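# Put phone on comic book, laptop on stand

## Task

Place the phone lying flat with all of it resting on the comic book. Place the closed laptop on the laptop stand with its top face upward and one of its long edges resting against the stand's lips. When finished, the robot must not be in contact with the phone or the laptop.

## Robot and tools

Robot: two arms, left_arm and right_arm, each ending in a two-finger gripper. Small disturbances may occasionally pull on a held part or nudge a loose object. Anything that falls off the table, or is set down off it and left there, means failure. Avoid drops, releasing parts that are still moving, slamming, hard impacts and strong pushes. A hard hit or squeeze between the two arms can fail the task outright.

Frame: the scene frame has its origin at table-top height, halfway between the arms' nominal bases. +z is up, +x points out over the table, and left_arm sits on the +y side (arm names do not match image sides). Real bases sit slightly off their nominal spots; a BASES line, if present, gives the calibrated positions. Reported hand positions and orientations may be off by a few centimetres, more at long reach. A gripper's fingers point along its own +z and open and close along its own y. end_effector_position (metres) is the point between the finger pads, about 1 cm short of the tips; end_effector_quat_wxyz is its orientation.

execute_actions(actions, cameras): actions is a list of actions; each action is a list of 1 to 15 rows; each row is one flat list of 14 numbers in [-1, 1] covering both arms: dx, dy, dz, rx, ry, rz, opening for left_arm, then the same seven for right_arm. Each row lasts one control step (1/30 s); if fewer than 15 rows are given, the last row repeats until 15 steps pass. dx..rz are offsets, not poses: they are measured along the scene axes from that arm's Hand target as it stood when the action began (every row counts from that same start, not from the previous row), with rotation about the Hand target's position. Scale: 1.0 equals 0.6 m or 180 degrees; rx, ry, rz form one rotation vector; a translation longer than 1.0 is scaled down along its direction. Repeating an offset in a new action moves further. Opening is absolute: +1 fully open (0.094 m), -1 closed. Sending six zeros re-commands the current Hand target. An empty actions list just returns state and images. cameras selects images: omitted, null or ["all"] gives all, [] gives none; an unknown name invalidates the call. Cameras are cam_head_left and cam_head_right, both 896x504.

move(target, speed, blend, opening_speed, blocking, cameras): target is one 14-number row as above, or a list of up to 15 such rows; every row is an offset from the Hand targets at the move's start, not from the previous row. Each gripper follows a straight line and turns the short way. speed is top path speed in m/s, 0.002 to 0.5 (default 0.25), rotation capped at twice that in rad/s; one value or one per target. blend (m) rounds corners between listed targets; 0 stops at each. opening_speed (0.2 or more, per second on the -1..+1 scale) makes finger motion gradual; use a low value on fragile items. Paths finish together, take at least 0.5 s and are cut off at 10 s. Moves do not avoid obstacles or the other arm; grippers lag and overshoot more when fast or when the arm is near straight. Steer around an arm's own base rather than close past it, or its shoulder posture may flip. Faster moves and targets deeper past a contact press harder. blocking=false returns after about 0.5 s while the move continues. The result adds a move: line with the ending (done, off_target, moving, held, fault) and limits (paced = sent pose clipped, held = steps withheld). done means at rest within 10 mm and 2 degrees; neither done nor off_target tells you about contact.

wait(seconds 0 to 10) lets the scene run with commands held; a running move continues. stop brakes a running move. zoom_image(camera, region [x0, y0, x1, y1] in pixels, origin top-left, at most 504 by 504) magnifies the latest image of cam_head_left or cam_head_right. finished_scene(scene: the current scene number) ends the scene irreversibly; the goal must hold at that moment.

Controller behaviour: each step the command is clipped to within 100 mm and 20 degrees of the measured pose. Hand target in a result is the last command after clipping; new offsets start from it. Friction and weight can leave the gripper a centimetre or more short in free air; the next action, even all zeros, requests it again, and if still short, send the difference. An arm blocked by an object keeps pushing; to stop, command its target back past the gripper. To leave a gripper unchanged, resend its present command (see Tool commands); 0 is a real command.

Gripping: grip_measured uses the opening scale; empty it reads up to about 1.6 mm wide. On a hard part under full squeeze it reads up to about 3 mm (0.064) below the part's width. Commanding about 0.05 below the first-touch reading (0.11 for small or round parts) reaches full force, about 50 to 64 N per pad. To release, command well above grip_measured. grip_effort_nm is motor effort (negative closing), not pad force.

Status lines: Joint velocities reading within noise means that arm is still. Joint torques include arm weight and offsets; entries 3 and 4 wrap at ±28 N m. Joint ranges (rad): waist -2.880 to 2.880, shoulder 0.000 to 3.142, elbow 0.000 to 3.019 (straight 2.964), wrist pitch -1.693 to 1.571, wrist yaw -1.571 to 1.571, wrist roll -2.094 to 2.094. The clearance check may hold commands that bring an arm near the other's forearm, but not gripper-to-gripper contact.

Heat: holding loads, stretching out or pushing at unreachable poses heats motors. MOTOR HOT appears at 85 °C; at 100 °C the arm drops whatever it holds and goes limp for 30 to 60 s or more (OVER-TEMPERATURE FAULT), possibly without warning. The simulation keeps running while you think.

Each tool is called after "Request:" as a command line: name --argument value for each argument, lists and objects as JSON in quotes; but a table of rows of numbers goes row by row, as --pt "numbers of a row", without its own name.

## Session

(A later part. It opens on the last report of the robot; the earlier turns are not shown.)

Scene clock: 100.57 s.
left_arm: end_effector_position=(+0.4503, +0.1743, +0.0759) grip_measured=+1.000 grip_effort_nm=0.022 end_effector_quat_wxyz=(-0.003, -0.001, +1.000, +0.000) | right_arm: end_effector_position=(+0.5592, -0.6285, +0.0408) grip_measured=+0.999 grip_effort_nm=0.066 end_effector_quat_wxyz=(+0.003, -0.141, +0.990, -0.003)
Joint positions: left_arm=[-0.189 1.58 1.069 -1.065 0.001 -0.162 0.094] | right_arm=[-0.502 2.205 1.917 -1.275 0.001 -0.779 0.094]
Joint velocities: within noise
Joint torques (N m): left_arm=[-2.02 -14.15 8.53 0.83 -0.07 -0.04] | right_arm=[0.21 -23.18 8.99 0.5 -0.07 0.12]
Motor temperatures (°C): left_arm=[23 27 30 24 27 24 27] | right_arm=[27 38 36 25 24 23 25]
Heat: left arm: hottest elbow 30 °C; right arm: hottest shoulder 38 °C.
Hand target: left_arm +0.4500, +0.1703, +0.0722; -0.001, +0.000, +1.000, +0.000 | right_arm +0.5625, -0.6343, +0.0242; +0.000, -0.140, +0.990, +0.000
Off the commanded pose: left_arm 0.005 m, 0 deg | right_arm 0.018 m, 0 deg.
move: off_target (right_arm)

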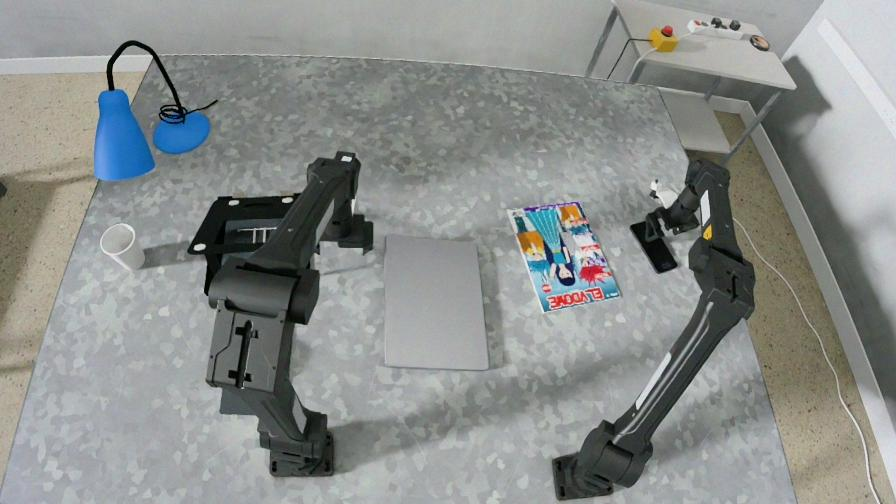

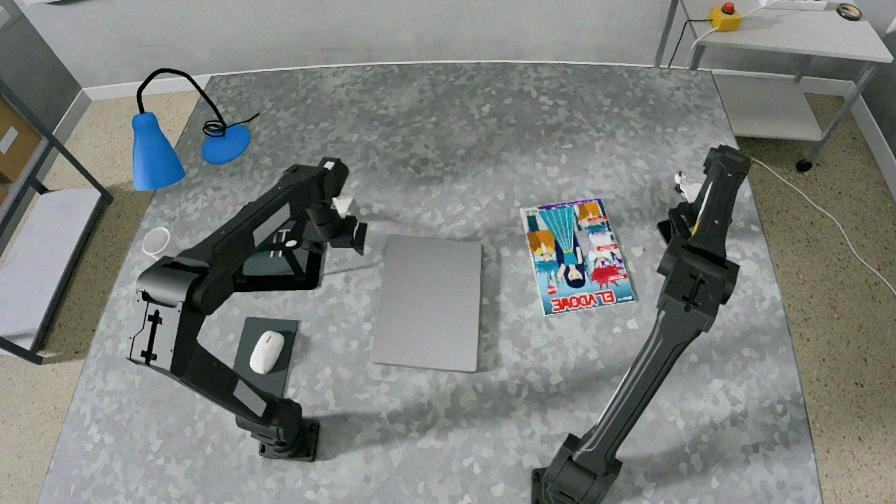

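Request:
move --target '[0,0,0,0,0,0,1,0.0,-0.007,-0.03,0,0,0,1]' --speed 0.08

Request:
zoom_image --camera "cam_head_left" --region '[620, 190, 700, 290]'

Scene clock: 104.17 s.
left_arm: end_effector_position=(+0.4503, +0.1743, +0.0759) grip_measured=+1.000 grip_effort_nm=0.017 end_effector_quat_wxyz=(-0.003, -0.001, +1.000, +0.000) | right_arm: end_effector_position=(+0.5637, -0.6317, +0.0260) grip_measured=+0.999 grip_effort_nm=0.066 end_effector_quat_wxyz=(+0.006, -0.141, +0.990, -0.005)
Joint positions: left_arm=[-0.189 1.58 1.069 -1.065 0.001 -0.162 0.094] | right_arm=[-0.503 2.228 1.917 -1.243 0.001 -0.781 0.094]
Joint velocities: within noise
Joint torques (N m): left_arm=[-3.14 -14.04 8.46 0.95 -0.08 -0.06] | right_arm=[-0.21 -23.77 8.53 0.5 -0.03 0.1]
Motor temperatures (°C): left_arm=[23 27 30 24 27 24 27] | right_arm=[27 38 36 25 24 23 25]
Heat: left arm: hottest elbow 30 °C; right arm: hottest shoulder 38 °C.
Hand target: left_arm +0.4500, +0.1703, +0.0722; -0.001, +0.000, +1.000, +0.000 | right_arm +0.5626, -0.6385, +0.0063; +0.000, -0.140, +0.990, +0.000
Off the commanded pose: left_arm 0.005 m, 0 deg | right_arm 0.021 m, 1 deg.
move: off_target (right_arm)

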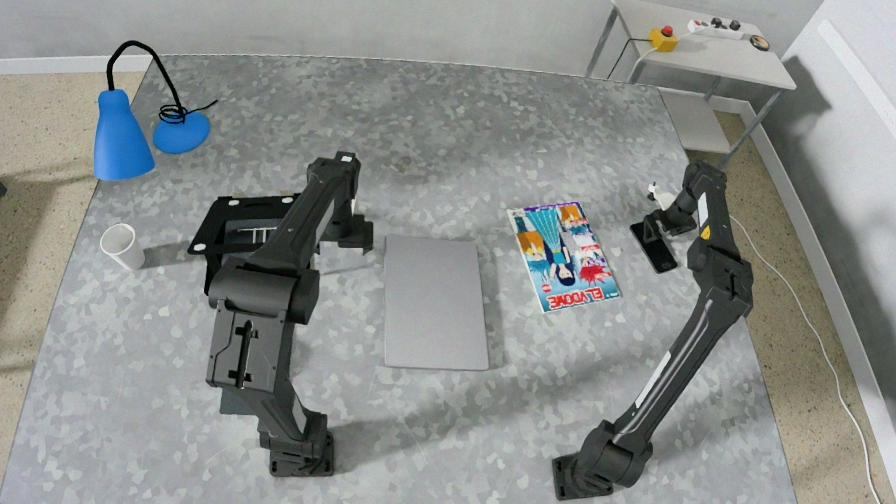

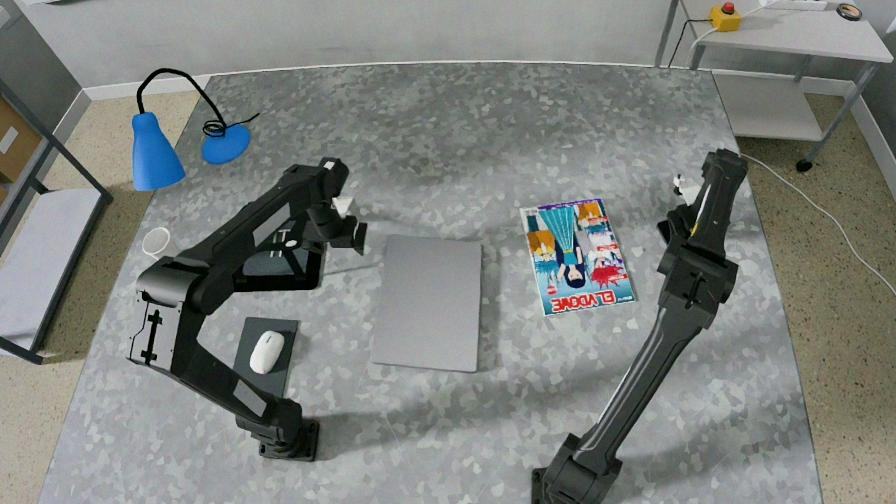

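Scaled by 5.040.

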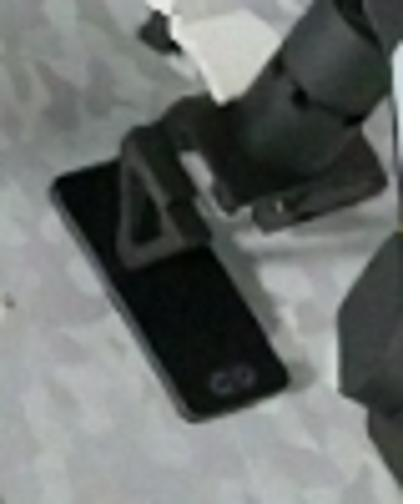

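Request:
move --target '[0,0,0,0,0,0,1,-0.003,-0.003,-0.032,0,0,0,1]' --speed 0.06

Request:
zoom_image --camera "cam_head_left" --region '[620, 190, 700, 290]'

Scene clock: 108.13 s.
left_arm: end_effector_position=(+0.4503, +0.1743, +0.0759) grip_measured=+1.000 grip_effort_nm=0.017 end_effector_quat_wxyz=(-0.003, -0.001, +1.000, +0.000) | right_arm: end_effector_position=(+0.5694, -0.6360, +0.0262) grip_measured=+0.999 grip_effort_nm=0.061 end_effector_quat_wxyz=(+0.018, -0.143, +0.989, -0.013)
Joint positions: left_arm=[-0.189 1.58 1.069 -1.065 0.001 -0.162 0.094] | right_arm=[-0.505 2.228 1.917 -1.215 -0.001 -0.787 0.094]
Joint velocities: within noise
Joint torques (N m): left_arm=[-1.9 -13.98 8.44 0.57 -0.02 -0.09] | right_arm=[-0.26 -22.59 6.69 0.81 0 0.07]
Motor temperatures (°C): left_arm=[23 27 30 24 27 24 27] | right_arm=[27 38 36 25 24 23 25]
Heat: left arm: hottest elbow 30 °C; right arm: hottest shoulder 38 °C.
Hand target: left_arm +0.4500, +0.1703, +0.0722; -0.001, +0.000, +1.000, +0.000 | right_arm +0.5607, -0.6405, -0.0129; +0.000, -0.140, +0.990, +0.000
Off the commanded pose: left_arm 0.005 m, 0 deg | right_arm 0.040 m, 3 deg.
move: off_target (right_arm)

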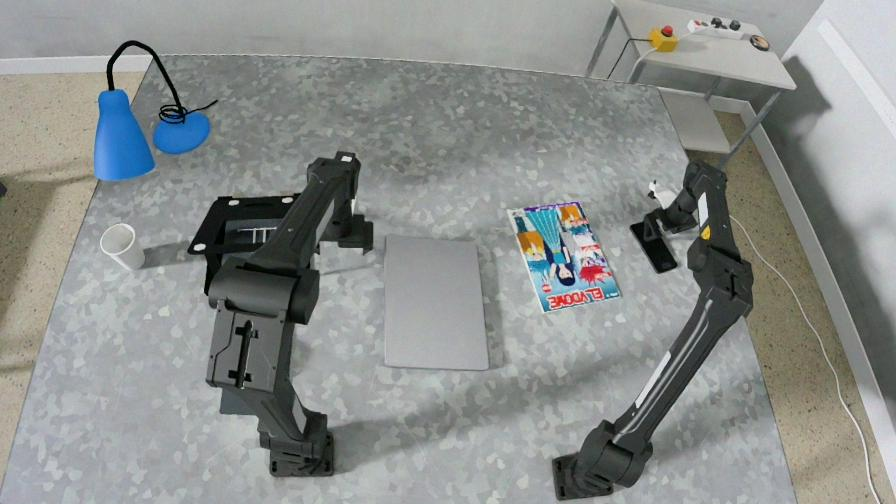

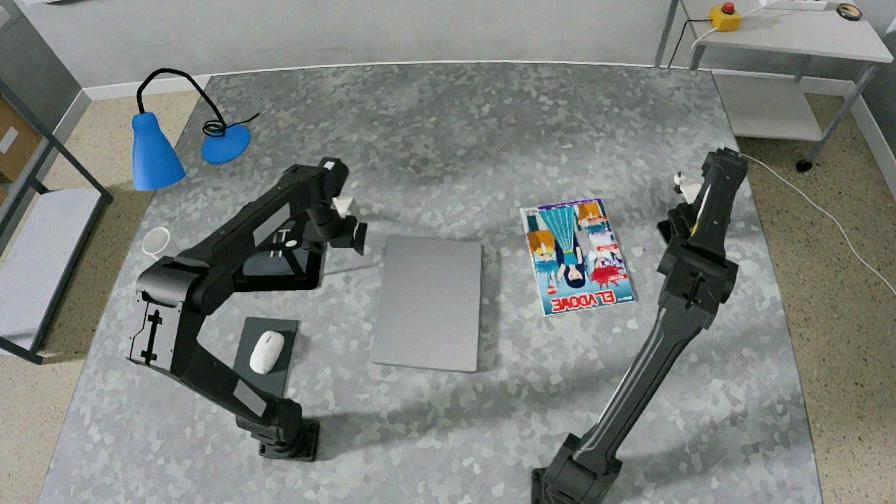

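Scaled by 5.040.

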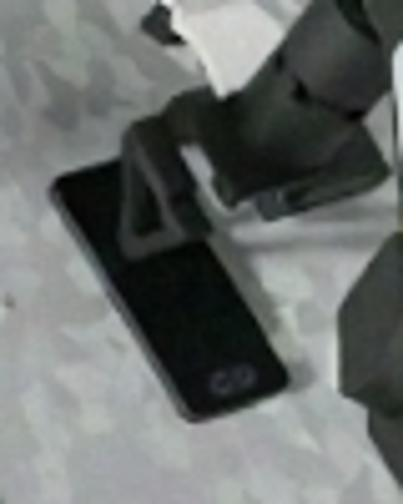

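Request:
move --pt "0 0 0 0 0 0 1 0.0 0.0 0.07 0 0 0 1" --pt "0 0 0 0 0 0 1 -0.003 0.034 0.07 0 0 0 1" --pt "0 0 0 0 0 0 1 -0.003 0.034 0.01 0 0 0 1" --speed 0.08

Request:
zoom_image --camera "cam_head_left" --region '[620, 190, 700, 290]'

Scene clock: 113.67 s.
left_arm: end_effector_position=(+0.4503, +0.1743, +0.0759) grip_measured=+1.000 grip_effort_nm=0.017 end_effector_quat_wxyz=(-0.003, -0.001, +1.000, +0.000) | right_arm: end_effector_position=(+0.5593, -0.6279, +0.0232) grip_measured=+0.999 grip_effort_nm=0.061 end_effector_quat_wxyz=(+0.009, -0.140, +0.990, -0.006)
Joint positions: left_arm=[-0.189 1.58 1.069 -1.065 0.001 -0.162 0.094] | right_arm=[-0.501 2.211 1.878 -1.217 -0.001 -0.777 0.094]
Joint velocities: within noise
Joint torques (N m): left_arm=[-2.08 -14.21 8.65 0.84 -0.08 -0.06] | right_arm=[1.2 -23.36 5.82 1.47 0 0.26]
Motor temperatures (°C): left_arm=[23 27 30 24 27 24 27] | right_arm=[27 37 36 25 24 23 25]
Heat: left arm: hottest elbow 30 °C; right arm: hottest shoulder 37 °C.
Hand target: left_arm +0.4500, +0.1703, +0.0722; -0.001, +0.000, +1.000, +0.000 | right_arm +0.5589, -0.6200, -0.0070; +0.000, -0.140, +0.990, +0.000
Off the commanded pose: left_arm 0.005 m, 0 deg | right_arm 0.031 m, 1 deg.
move: off_target (right_arm)

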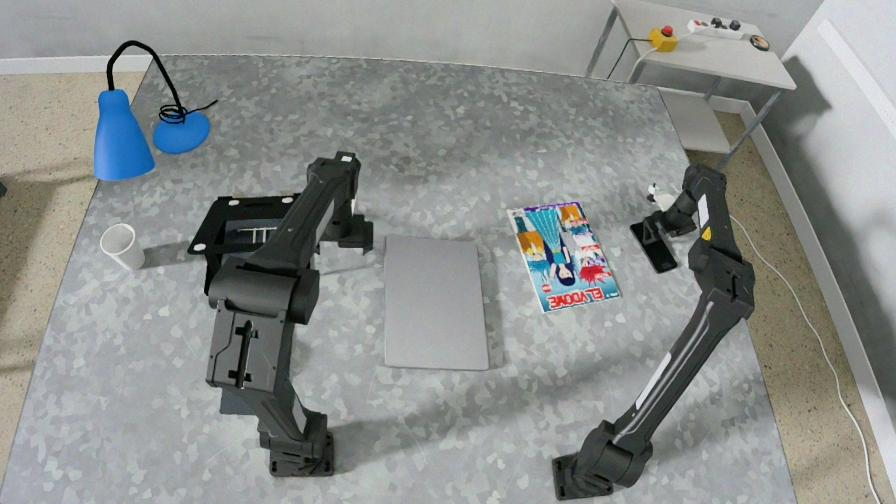

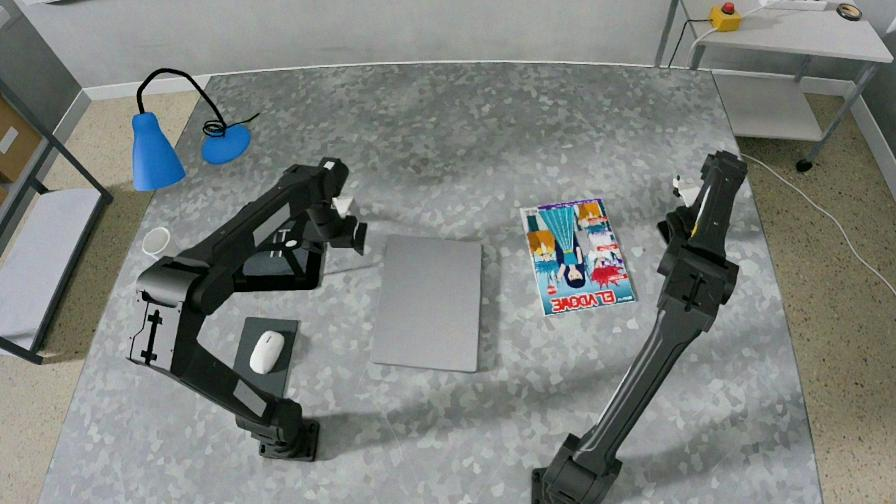

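Scaled by 5.040.

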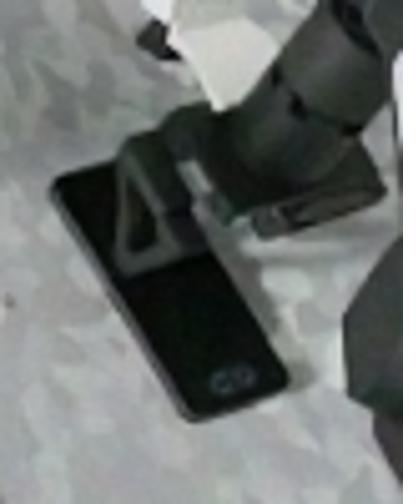

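Request:
move --pt "0 0 0 0 0 0 1 0.0 0.0 0.07 0 0 0 1" --pt "0 0 0 0 0 0 1 0 0.035 0.07 0 0 0 1" --speed 0.1

Request:
zoom_image --camera "cam_head_left" --region '[620, 190, 700, 290]'

Scene clock: 117.87 s.
left_arm: end_effector_position=(+0.4503, +0.1743, +0.0759) grip_measured=+1.000 grip_effort_nm=0.022 end_effector_quat_wxyz=(-0.003, -0.001, +1.000, +0.000) | right_arm: end_effector_position=(+0.5597, -0.6033, +0.0238) grip_measured=+0.999 grip_effort_nm=0.061 end_effector_quat_wxyz=(-0.004, -0.141, +0.990, +0.003)
Joint positions: left_arm=[-0.189 1.58 1.069 -1.065 0.001 -0.162 0.094] | right_arm=[-0.468 2.202 1.865 -1.245 -0.001 -0.746 0.094]
Joint velocities: within noise
Joint torques (N m): left_arm=[-1.55 -13.57 8.62 0.69 -0.09 -0.04] | right_arm=[0.91 -28.22 6.86 0.06 0 0.23]
Motor temperatures (°C): left_arm=[23 27 30 24 27 24 27] | right_arm=[27 37 36 25 24 23 25]
Heat: left arm: hottest elbow 30 °C; right arm: hottest shoulder 37 °C.
Hand target: left_arm +0.4500, +0.1703, +0.0722; -0.001, +0.000, +1.000, +0.000 | right_arm +0.5589, -0.5988, +0.0350; +0.000, -0.140, +0.990, +0.000
Off the commanded pose: left_arm 0.005 m, 0 deg | right_arm 0.012 m, 1 deg.
move: off_target (right_arm)

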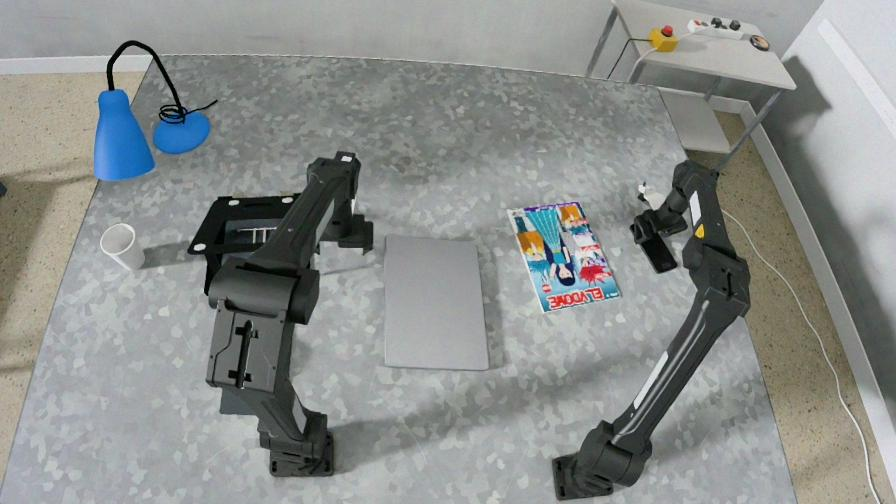

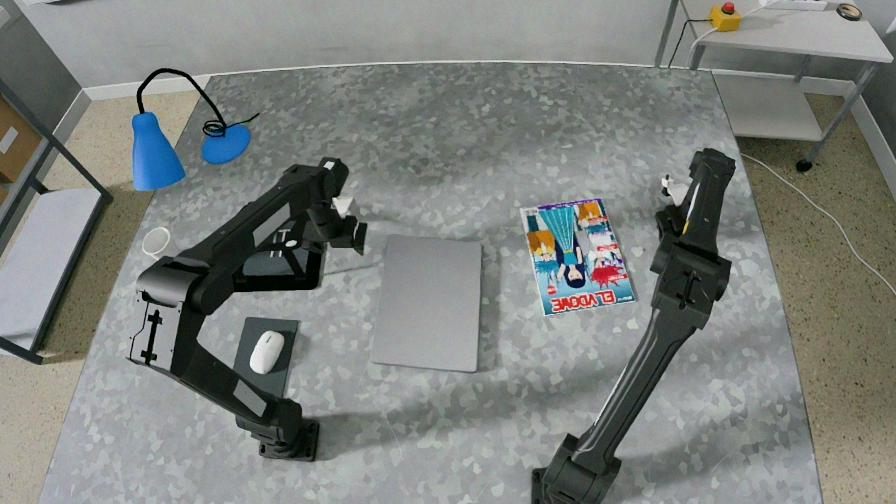

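Scaled by 5.040.

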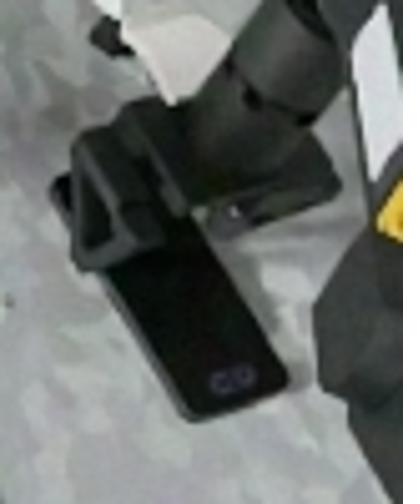

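Request:
move --pt "0 0 0 0 0 0 1 0.0 -0.014 0.0 0 0 0 1" --pt "0 0 0 0 0 0 1 0 -0.014 -0.07 0 0 0 1" --speed 0.08

Request:
zoom_image --camera "cam_head_left" --region '[620, 190, 700, 290]'

Scene clock: 121.77 s.
left_arm: end_effector_position=(+0.4503, +0.1743, +0.0759) grip_measured=+1.000 grip_effort_nm=0.022 end_effector_quat_wxyz=(-0.003, -0.001, +1.000, +0.000) | right_arm: end_effector_position=(+0.5659, -0.6064, +0.0173) grip_measured=+0.999 grip_effort_nm=0.051 end_effector_quat_wxyz=(+0.011, -0.141, +0.990, -0.007)
Joint positions: left_arm=[-0.189 1.58 1.069 -1.065 0.001 -0.162 0.094] | right_arm=[-0.468 2.202 1.846 -1.188 -0.001 -0.746 0.094]
Joint velocities: within noise
Joint torques (N m): left_arm=[-2.49 -14.1 8.42 0.83 -0.1 -0.06] | right_arm=[0.21 -24 6.28 0.8 0 0.12]
Motor temperatures (°C): left_arm=[23 27 30 24 27 24 27] | right_arm=[27 38 35 25 24 23 25]
Heat: left arm: hottest elbow 30 °C; right arm: hottest shoulder 38 °C.
Hand target: left_arm +0.4500, +0.1703, +0.0722; -0.001, +0.000, +1.000, +0.000 | right_arm +0.5589, -0.6072, -0.0071; +0.000, -0.140, +0.990, +0.000
Off the commanded pose: left_arm 0.005 m, 0 deg | right_arm 0.025 m, 2 deg.
move: off_target (right_arm)

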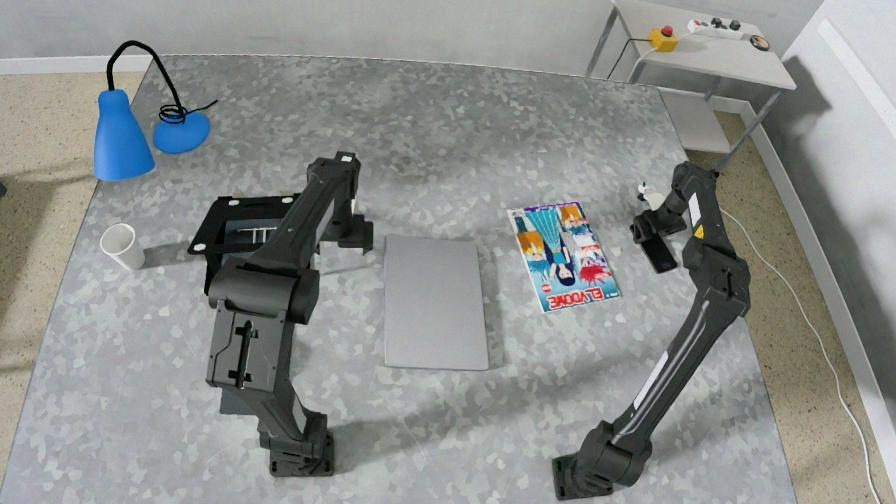

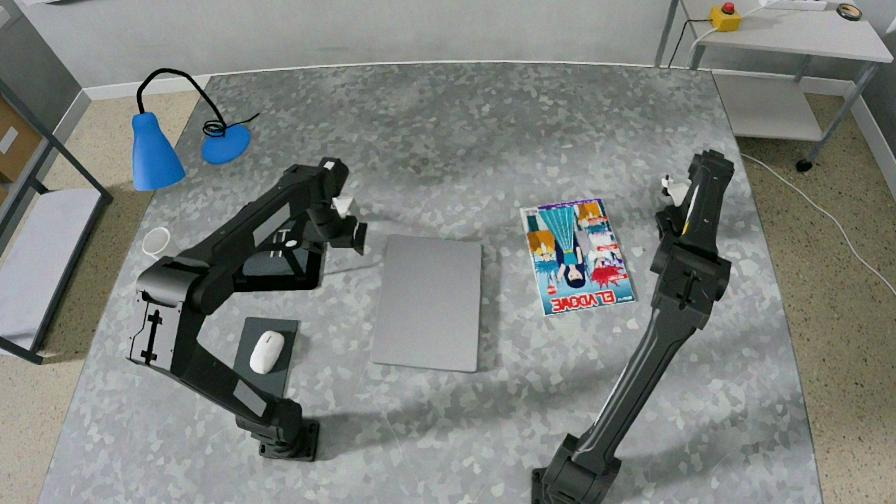

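Scaled by 5.040.

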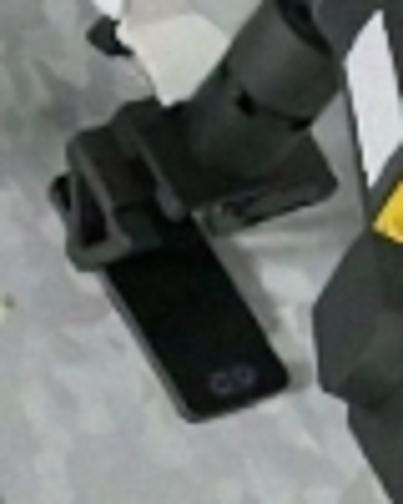

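Request:
move --target '[0,0,0,0,0,0,1,0,0,0,0,0,0,0.2]' --opening_speed 0.4

Request:
zoom_image --camera "cam_head_left" --region '[620, 190, 700, 290]'

Scene clock: 126.93 s.
left_arm: end_effector_position=(+0.4503, +0.1743, +0.0759) grip_measured=+1.000 grip_effort_nm=0.017 end_effector_quat_wxyz=(-0.003, -0.001, +1.000, +0.000) | right_arm: end_effector_position=(+0.5658, -0.6054, +0.0166) grip_measured=+0.534 grip_effort_nm=-1.043 end_effector_quat_wxyz=(+0.012, -0.141, +0.990, -0.005)
Joint positions: left_arm=[-0.189 1.58 1.069 -1.065 0.001 -0.162 0.094] | right_arm=[-0.468 2.202 1.844 -1.187 -0.006 -0.746 0.072]
Joint velocities: within noise
Joint torques (N m): left_arm=[-2.61 -14.15 8.64 0.84 -0.01 -0.06] | right_arm=[0.15 -23.88 6.42 0.8 0.16 0.13]
Motor temperatures (°C): left_arm=[23 27 30 24 27 24 27] | right_arm=[27 38 35 25 24 23 25]
Heat: left arm: hottest elbow 30 °C; right arm: hottest shoulder 38 °C.
Hand target: left_arm +0.4500, +0.1703, +0.0722; -0.001, +0.000, +1.000, +0.000 | right_arm +0.5590, -0.6073, -0.0070; +0.000, -0.140, +0.990, +0.000
Off the commanded pose: left_arm 0.005 m, 0 deg | right_arm 0.025 m, 2 deg.
move: off_target (right_arm)

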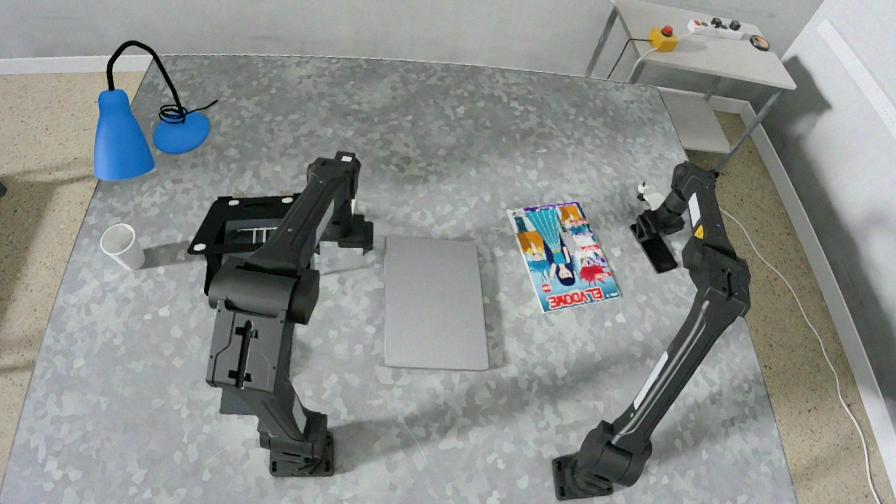

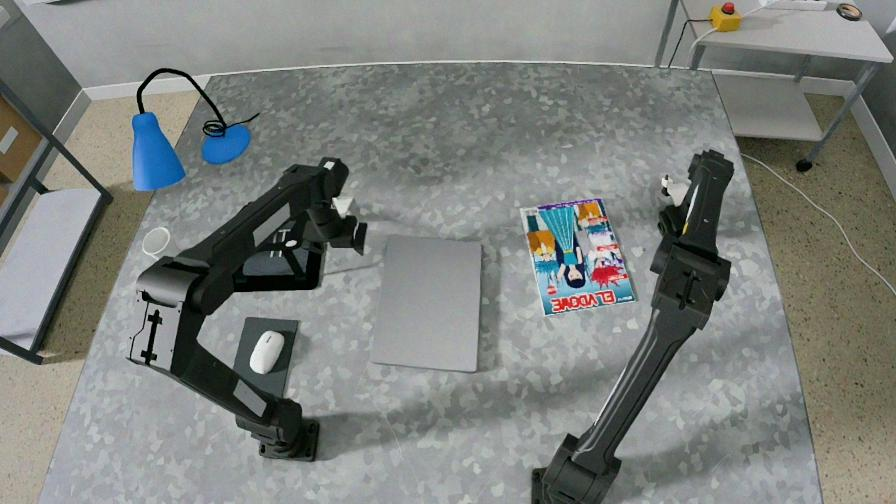

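Scaled by 5.040.

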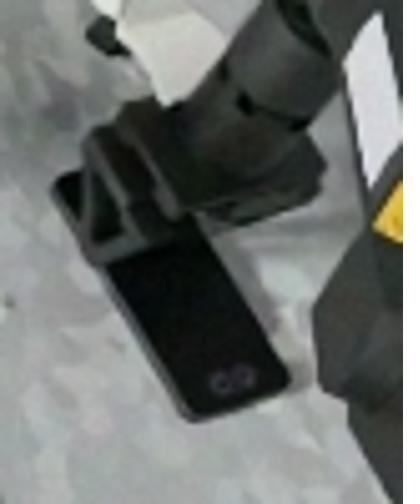

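Request:
move --pt "0 0 0 0 0 0 1 0.0 0 0.2 0 0 0 0.2" --pt "0 0 0 0 0 0 1 -0.057 0.363 0.2 0 0 0 0.2" --speed 0.12 --blend 0.02

Request:
zoom_image --camera "cam_head_left" --region '[500, 150, 660, 320]'

Request:
zoom_image --camera "cam_head_right" --region '[500, 150, 660, 320]'

Scene clock: 134.00 s.
left_arm: end_effector_position=(+0.4503, +0.1743, +0.0759) grip_measured=+1.000 grip_effort_nm=0.017 end_effector_quat_wxyz=(-0.003, -0.001, +1.000, +0.000) | right_arm: end_effector_position=(+0.5245, -0.3921, +0.0968) grip_measured=+0.533 grip_effort_nm=-1.038 end_effector_quat_wxyz=(-0.017, -0.141, +0.990, +0.006)
Joint positions: left_arm=[-0.189 1.58 1.069 -1.065 0.001 -0.162 0.094] | right_arm=[-0.154 1.896 1.563 -1.272 -0.002 -0.432 0.072]
Joint velocities: within noise
Joint torques (N m): left_arm=[-2.61 -14.51 8.57 0.8 -0.06 -0.04] | right_arm=[0.91 -24.53 7.19 0.34 0.06 0.19]
Motor temperatures (°C): left_arm=[23 27 30 24 27 24 27] | right_arm=[27 38 35 25 24 23 26]
Heat: left arm: hottest elbow 30 °C; right arm: hottest shoulder 38 °C.
Hand target: left_arm +0.4500, +0.1703, +0.0722; -0.001, +0.000, +1.000, +0.000 | right_arm +0.5248, -0.3896, +0.1131; +0.000, -0.140, +0.990, +0.000
Off the commanded pose: left_arm 0.005 m, 0 deg | right_arm 0.016 m, 2 deg.
move: off_target (right_arm)

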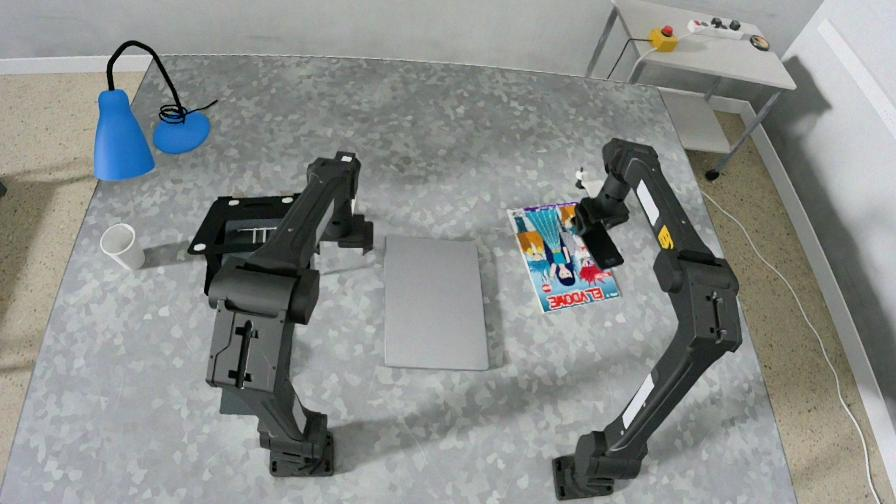

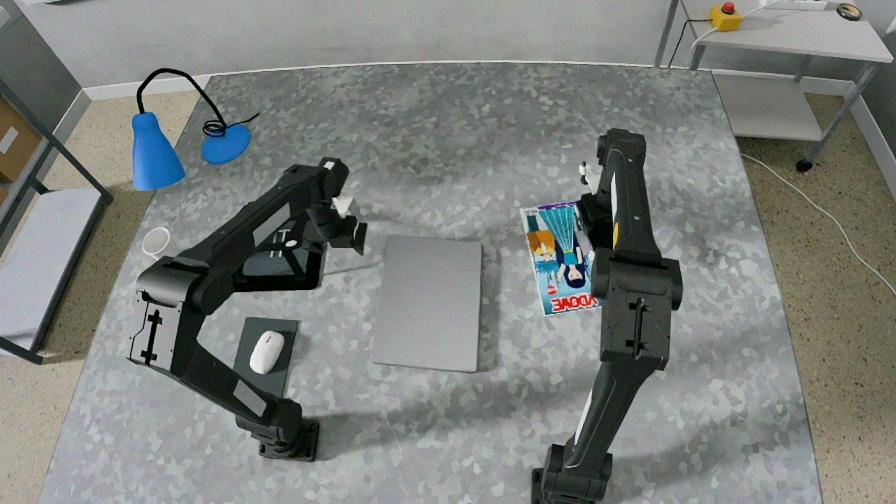

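Scaled by 2.965.

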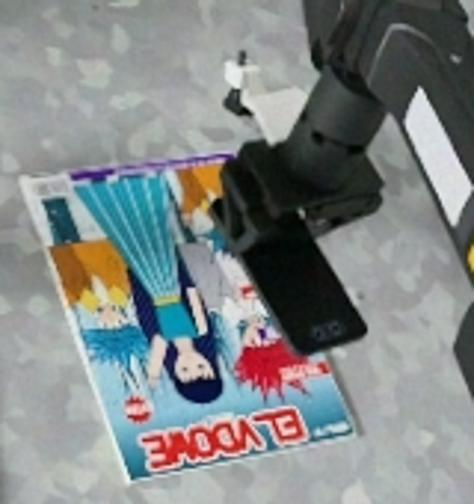

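Scaled by 2.965.

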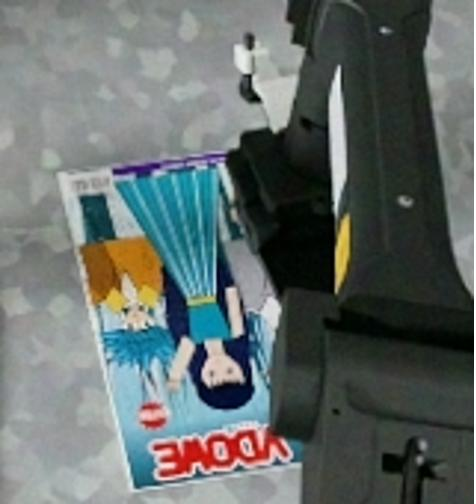

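Request:
move --pt "0 0 0 0 0 0 1 0.033 0.072 0.0 0 0 0 0.2" --pt "0 0 0 0 0 0 1 0.033 0.072 -0.1 0 0 0 0.2" --speed 0.1 --blend 0.01

Request:
zoom_image --camera "cam_head_left" --region '[500, 150, 660, 320]'

Request:
zoom_image --camera "cam_head_right" --region '[500, 150, 660, 320]'

Scene clock: 139.20 s.
left_arm: end_effector_position=(+0.4503, +0.1743, +0.0759) grip_measured=+1.000 grip_effort_nm=0.017 end_effector_quat_wxyz=(-0.003, -0.001, +1.000, +0.000) | right_arm: end_effector_position=(+0.5441, -0.3477, +0.0596) grip_measured=+0.533 grip_effort_nm=-1.033 end_effector_quat_wxyz=(+0.002, -0.142, +0.990, +0.001)
Joint positions: left_arm=[-0.189 1.58 1.069 -1.065 0.001 -0.162 0.094] | right_arm=[-0.072 1.944 1.532 -1.155 -0.002 -0.352 0.072]
Joint velocities: within noise
Joint torques (N m): left_arm=[-1.85 -13.68 8.87 0.75 -0.03 -0.11] | right_arm=[0.73 -21.36 7.34 0.43 0.08 0.22]
Motor temperatures (°C): left_arm=[23 27 30 24 27 24 27] | right_arm=[27 38 35 25 24 23 26]
Heat: left arm: hottest elbow 30 °C; right arm: hottest shoulder 38 °C.
Hand target: left_arm +0.4500, +0.1703, +0.0722; -0.001, +0.000, +1.000, +0.000 | right_arm +0.5446, -0.3463, +0.0531; +0.000, -0.140, +0.990, +0.000
Off the commanded pose: left_arm 0.005 m, 0 deg | right_arm 0.007 m, 0 deg.
move: done

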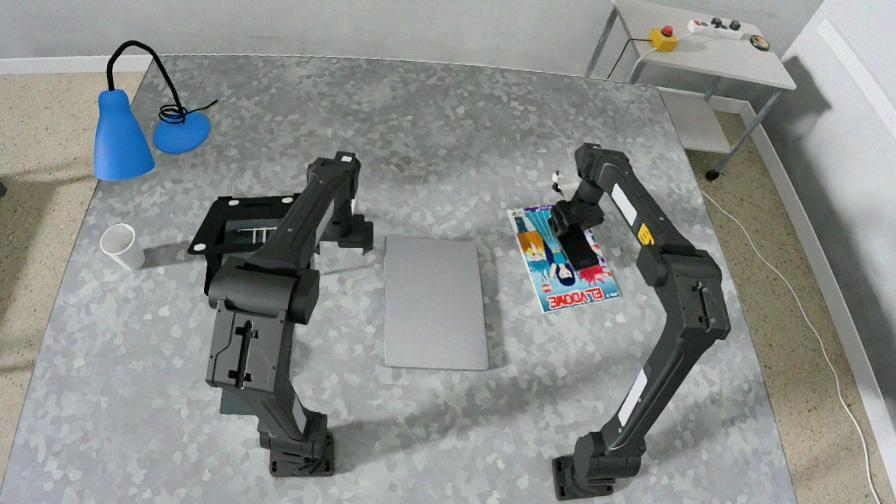

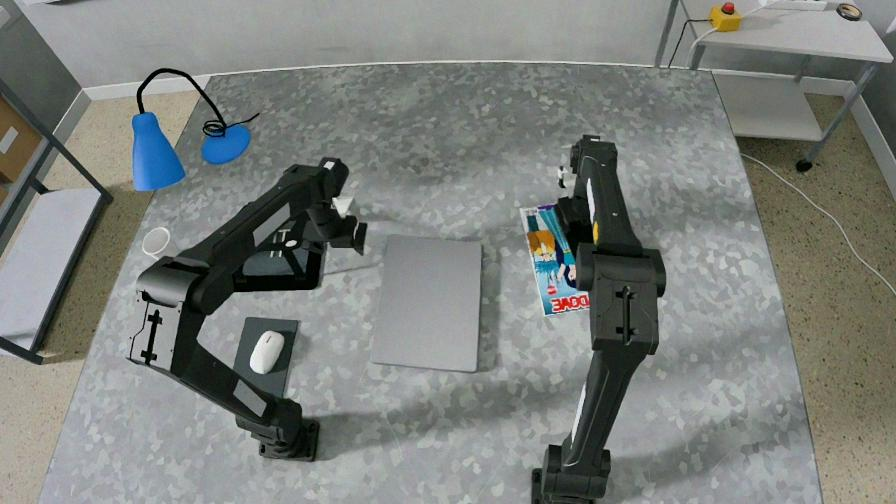

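Scaled by 2.965.

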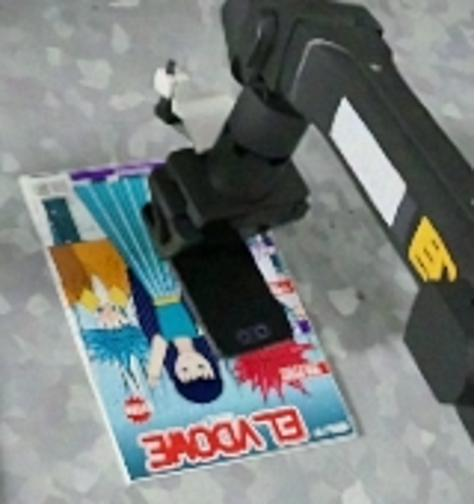

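Scaled by 2.965.

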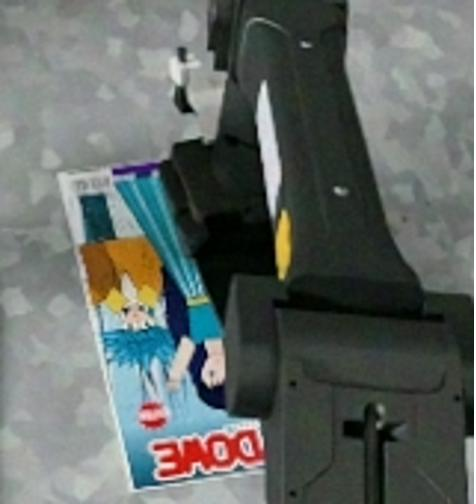

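Request:
move --target '[0,0,0,0,0,0,1,0,0,-0.075,0,0,0,0.2]' --speed 0.06

Request:
zoom_image --camera "cam_head_left" --region '[500, 150, 660, 320]'

Scene clock: 143.23 s.
left_arm: end_effector_position=(+0.4503, +0.1743, +0.0759) grip_measured=+1.000 grip_effort_nm=0.017 end_effector_quat_wxyz=(-0.003, -0.001, +1.000, +0.000) | right_arm: end_effector_position=(+0.5465, -0.3479, +0.0200) grip_measured=+0.533 grip_effort_nm=-1.043 end_effector_quat_wxyz=(+0.007, -0.142, +0.990, +0.000)
Joint positions: left_arm=[-0.189 1.58 1.069 -1.065 0.001 -0.162 0.094] | right_arm=[-0.072 1.99 1.49 -1.057 -0.002 -0.351 0.072]
Joint velocities: within noise
Joint torques (N m): left_arm=[-2.02 -13.8 8.61 0.85 -0.09 -0.05] | right_arm=[0.73 -20.95 6.76 0.51 0.04 0.22]
Motor temperatures (°C): left_arm=[23 27 30 24 27 24 27] | right_arm=[27 38 34 25 24 23 26]
Heat: left arm: hottest elbow 30 °C; right arm: hottest shoulder 38 °C.
Hand target: left_arm +0.4500, +0.1703, +0.0722; -0.001, +0.000, +1.000, +0.000 | right_arm +0.5446, -0.3463, +0.0080; +0.000, -0.140, +0.990, +0.000
Off the commanded pose: left_arm 0.005 m, 0 deg | right_arm 0.012 m, 1 deg.
move: off_target (right_arm)

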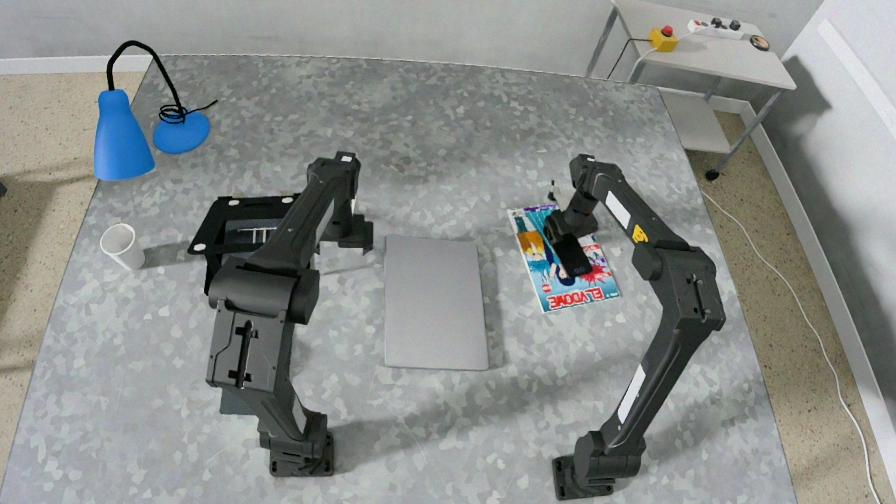

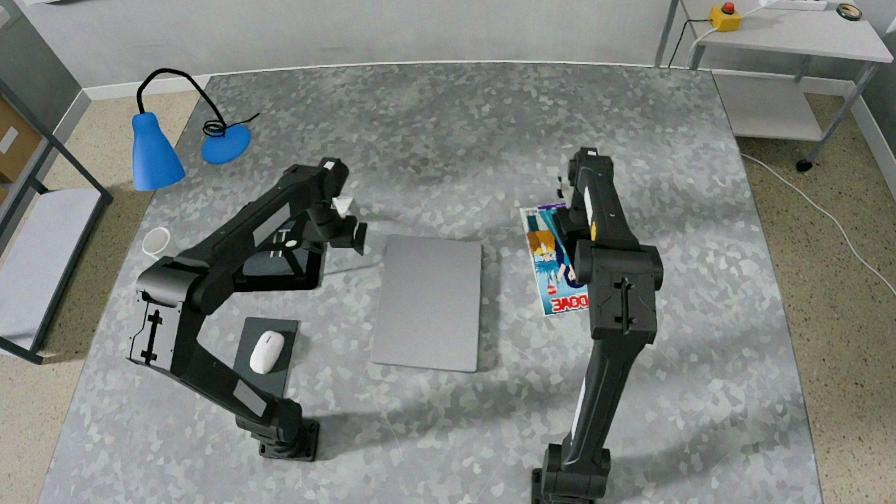

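Scaled by 2.965.

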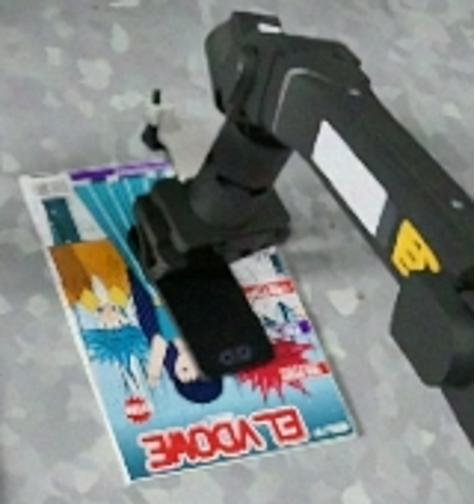

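Request:
move --target '[0,0,0,0,0,0,1,0,0,-0.02,0,0,0,0.2]' --speed 0.04 --cameras '[]'

Scene clock: 146.57 s.
left_arm: end_effector_position=(+0.4503, +0.1743, +0.0759) grip_measured=+1.000 grip_effort_nm=0.022 end_effector_quat_wxyz=(-0.003, -0.001, +1.000, +0.000) | right_arm: end_effector_position=(+0.5488, -0.3480, +0.0192) grip_measured=+0.533 grip_effort_nm=-1.038 end_effector_quat_wxyz=(+0.013, -0.142, +0.990, -0.002)
Joint positions: left_arm=[-0.189 1.58 1.069 -1.065 0.001 -0.162 0.094] | right_arm=[-0.072 1.99 1.487 -1.043 -0.002 -0.351 0.072]
Joint velocities: within noise
Joint torques (N m): left_arm=[-2.37 -14.1 8.62 0.83 -0.04 -0.04] | right_arm=[0.79 -19.55 6.27 0.79 0.08 0.22]
Motor temperatures (°C): left_arm=[23 27 30 24 27 24 27] | right_arm=[27 38 34 25 24 23 26]
Heat: left arm: hottest elbow 30 °C; right arm: hottest shoulder 38 °C.
Hand target: left_arm +0.4500, +0.1703, +0.0722; -0.001, +0.000, +1.000, +0.000 | right_arm +0.5445, -0.3463, -0.0040; +0.000, -0.140, +0.990, +0.000
Off the commanded pose: left_arm 0.005 m, 0 deg | right_arm 0.024 m, 1 deg.
move: off_target (right_arm)
No camera images: "cameras" was empty.

Touching. Open, raise, withdraw both arms.

Request:
move --target '[0,0,0,0,0,0,1,0,0,0.02,0,0,0,1]' --opening_speed 0.6 --speed 0.03 --cameras '[]'

Request:
move --pt "0 0 0.4 0 0 0 1 0 0 0.25 0 0 0 1" --pt "-0.3 0.35 0.4 0 0 0 1 -0.3 -0.25 0.25 0 0 0 1" --speed 0.15

Request:
zoom_image --camera "cam_head_left" --region '[360, 190, 640, 390]'

Request:
zoom_image --camera "cam_head_left" --region '[460, 290, 500, 380]'

Request:
zoom_image --camera "cam_head_right" --region '[360, 340, 490, 390]'

Scene clock: 152.30 s.
left_arm: end_effector_position=(+0.4503, +0.1743, +0.0759) grip_measured=+1.000 grip_effort_nm=0.017 end_effector_quat_wxyz=(-0.003, -0.001, +1.000, +0.000) | right_arm: end_effector_position=(+0.5487, -0.3484, +0.0192) grip_measured=+0.998 grip_effort_nm=0.076 end_effector_quat_wxyz=(+0.012, -0.142, +0.990, -0.002)
Joint positions: left_arm=[-0.189 1.58 1.069 -1.065 0.001 -0.162 0.094] | right_arm=[-0.072 1.99 1.487 -1.044 0 -0.351 0.094]
Joint velocities: within noise
Joint torques (N m): left_arm=[-2.2 -13.68 8.61 0.85 -0.05 -0.11] | right_arm=[0.67 -20.72 7.02 0.05 0.01 0.21]
Motor temperatures (°C): left_arm=[23 27 30 24 27 24 27] | right_arm=[27 38 34 25 24 23 26]
Heat: left arm: hottest elbow 30 °C; right arm: hottest shoulder 38 °C.
Hand target: left_arm +0.4500, +0.1703, +0.0722; -0.001, +0.000, +1.000, +0.000 | right_arm +0.5445, -0.3463, +0.0080; +0.000, -0.140, +0.990, +0.000
Off the commanded pose: left_arm 0.005 m, 0 deg | right_arm 0.012 m, 1 deg.
move: off_target (right_arm)
No camera images: "cameras" was empty.

Scene clock: 156.77 s.
left_arm: end_effector_position=(+0.2779, +0.3802, +0.3129) grip_measured=+1.000 grip_effort_nm=0.017 end_effector_quat_wxyz=(+0.033, +0.002, +0.999, +0.018) | right_arm: end_effector_position=(+0.3687, -0.4945, +0.1564) grip_measured=+0.999 grip_effort_nm=0.066 end_effector_quat_wxyz=(-0.006, -0.140, +0.990, +0.003)
Joint positions: left_arm=[0.481 1.039 1.214 -1.671 0 0.513 0.094] | right_arm=[-0.44 1.534 1.244 -1.293 0.001 -0.715 0.094]
Joint velocities: within noise
Joint torques (N m): left_arm=[-0.5 -7.59 9.37 0.23 -0.01 0.05] | right_arm=[-0.09 -17.08 6.86 0.46 -0.04 0.07]
Motor temperatures (°C): left_arm=[23 27 31 24 27 24 27] | right_arm=[27 38 34 25 24 23 26]
Heat: left arm: hottest elbow 31 °C; right arm: hottest shoulder 38 °C.
Hand target: left_arm +0.2699, +0.3803, +0.3122; -0.001, +0.000, +1.000, +0.000 | right_arm +0.3645, -0.4964, +0.1580; +0.000, -0.140, +0.990, +0.000
Off the commanded pose: left_arm 0.008 m, 4 deg | right_arm 0.005 m, 1 deg.
joint sent to its limit (left arm) — joint 4 (wrist pitch), lower limit. The joint targets are off in orientation, not in position.
move: off_target (left_arm)

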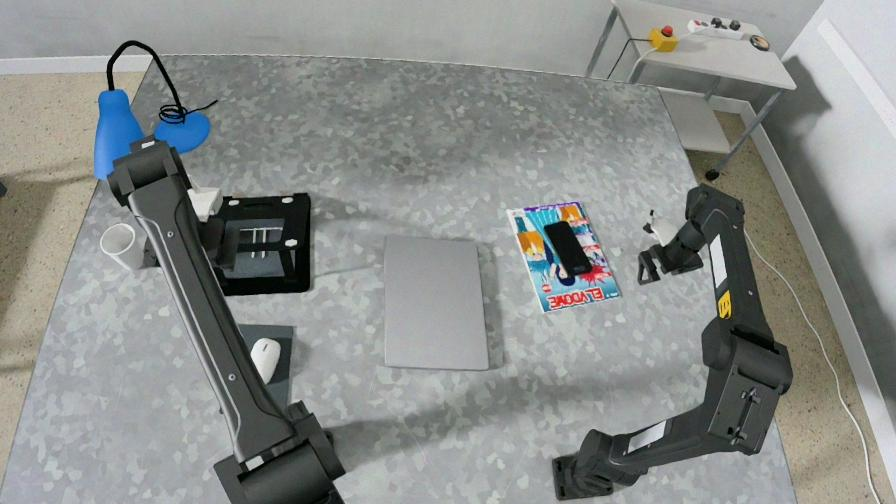

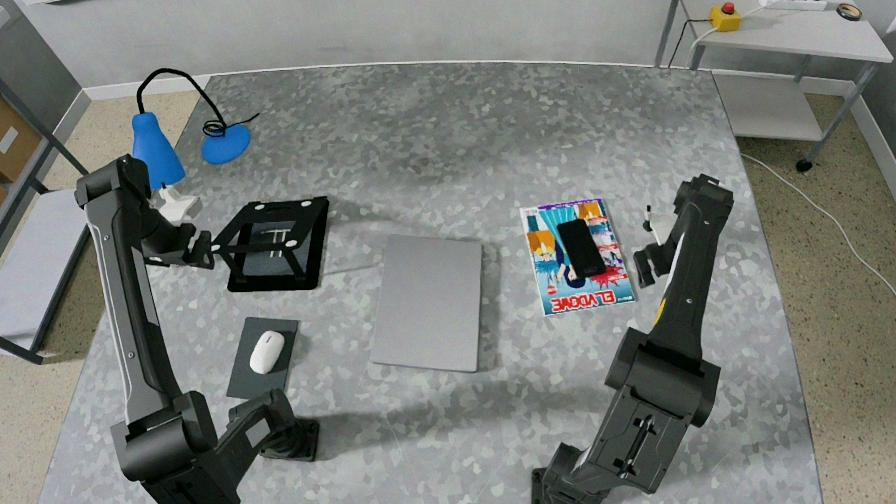

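Scaled by 1.800.

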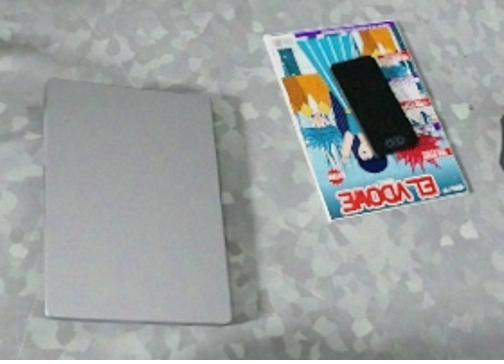

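Scaled by 5.600.

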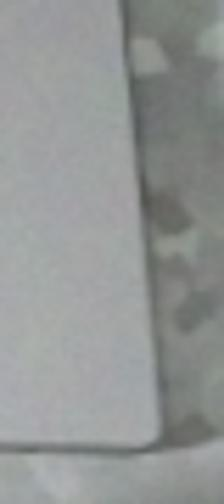

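Scaled by 3.877.

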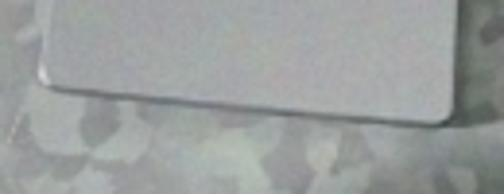

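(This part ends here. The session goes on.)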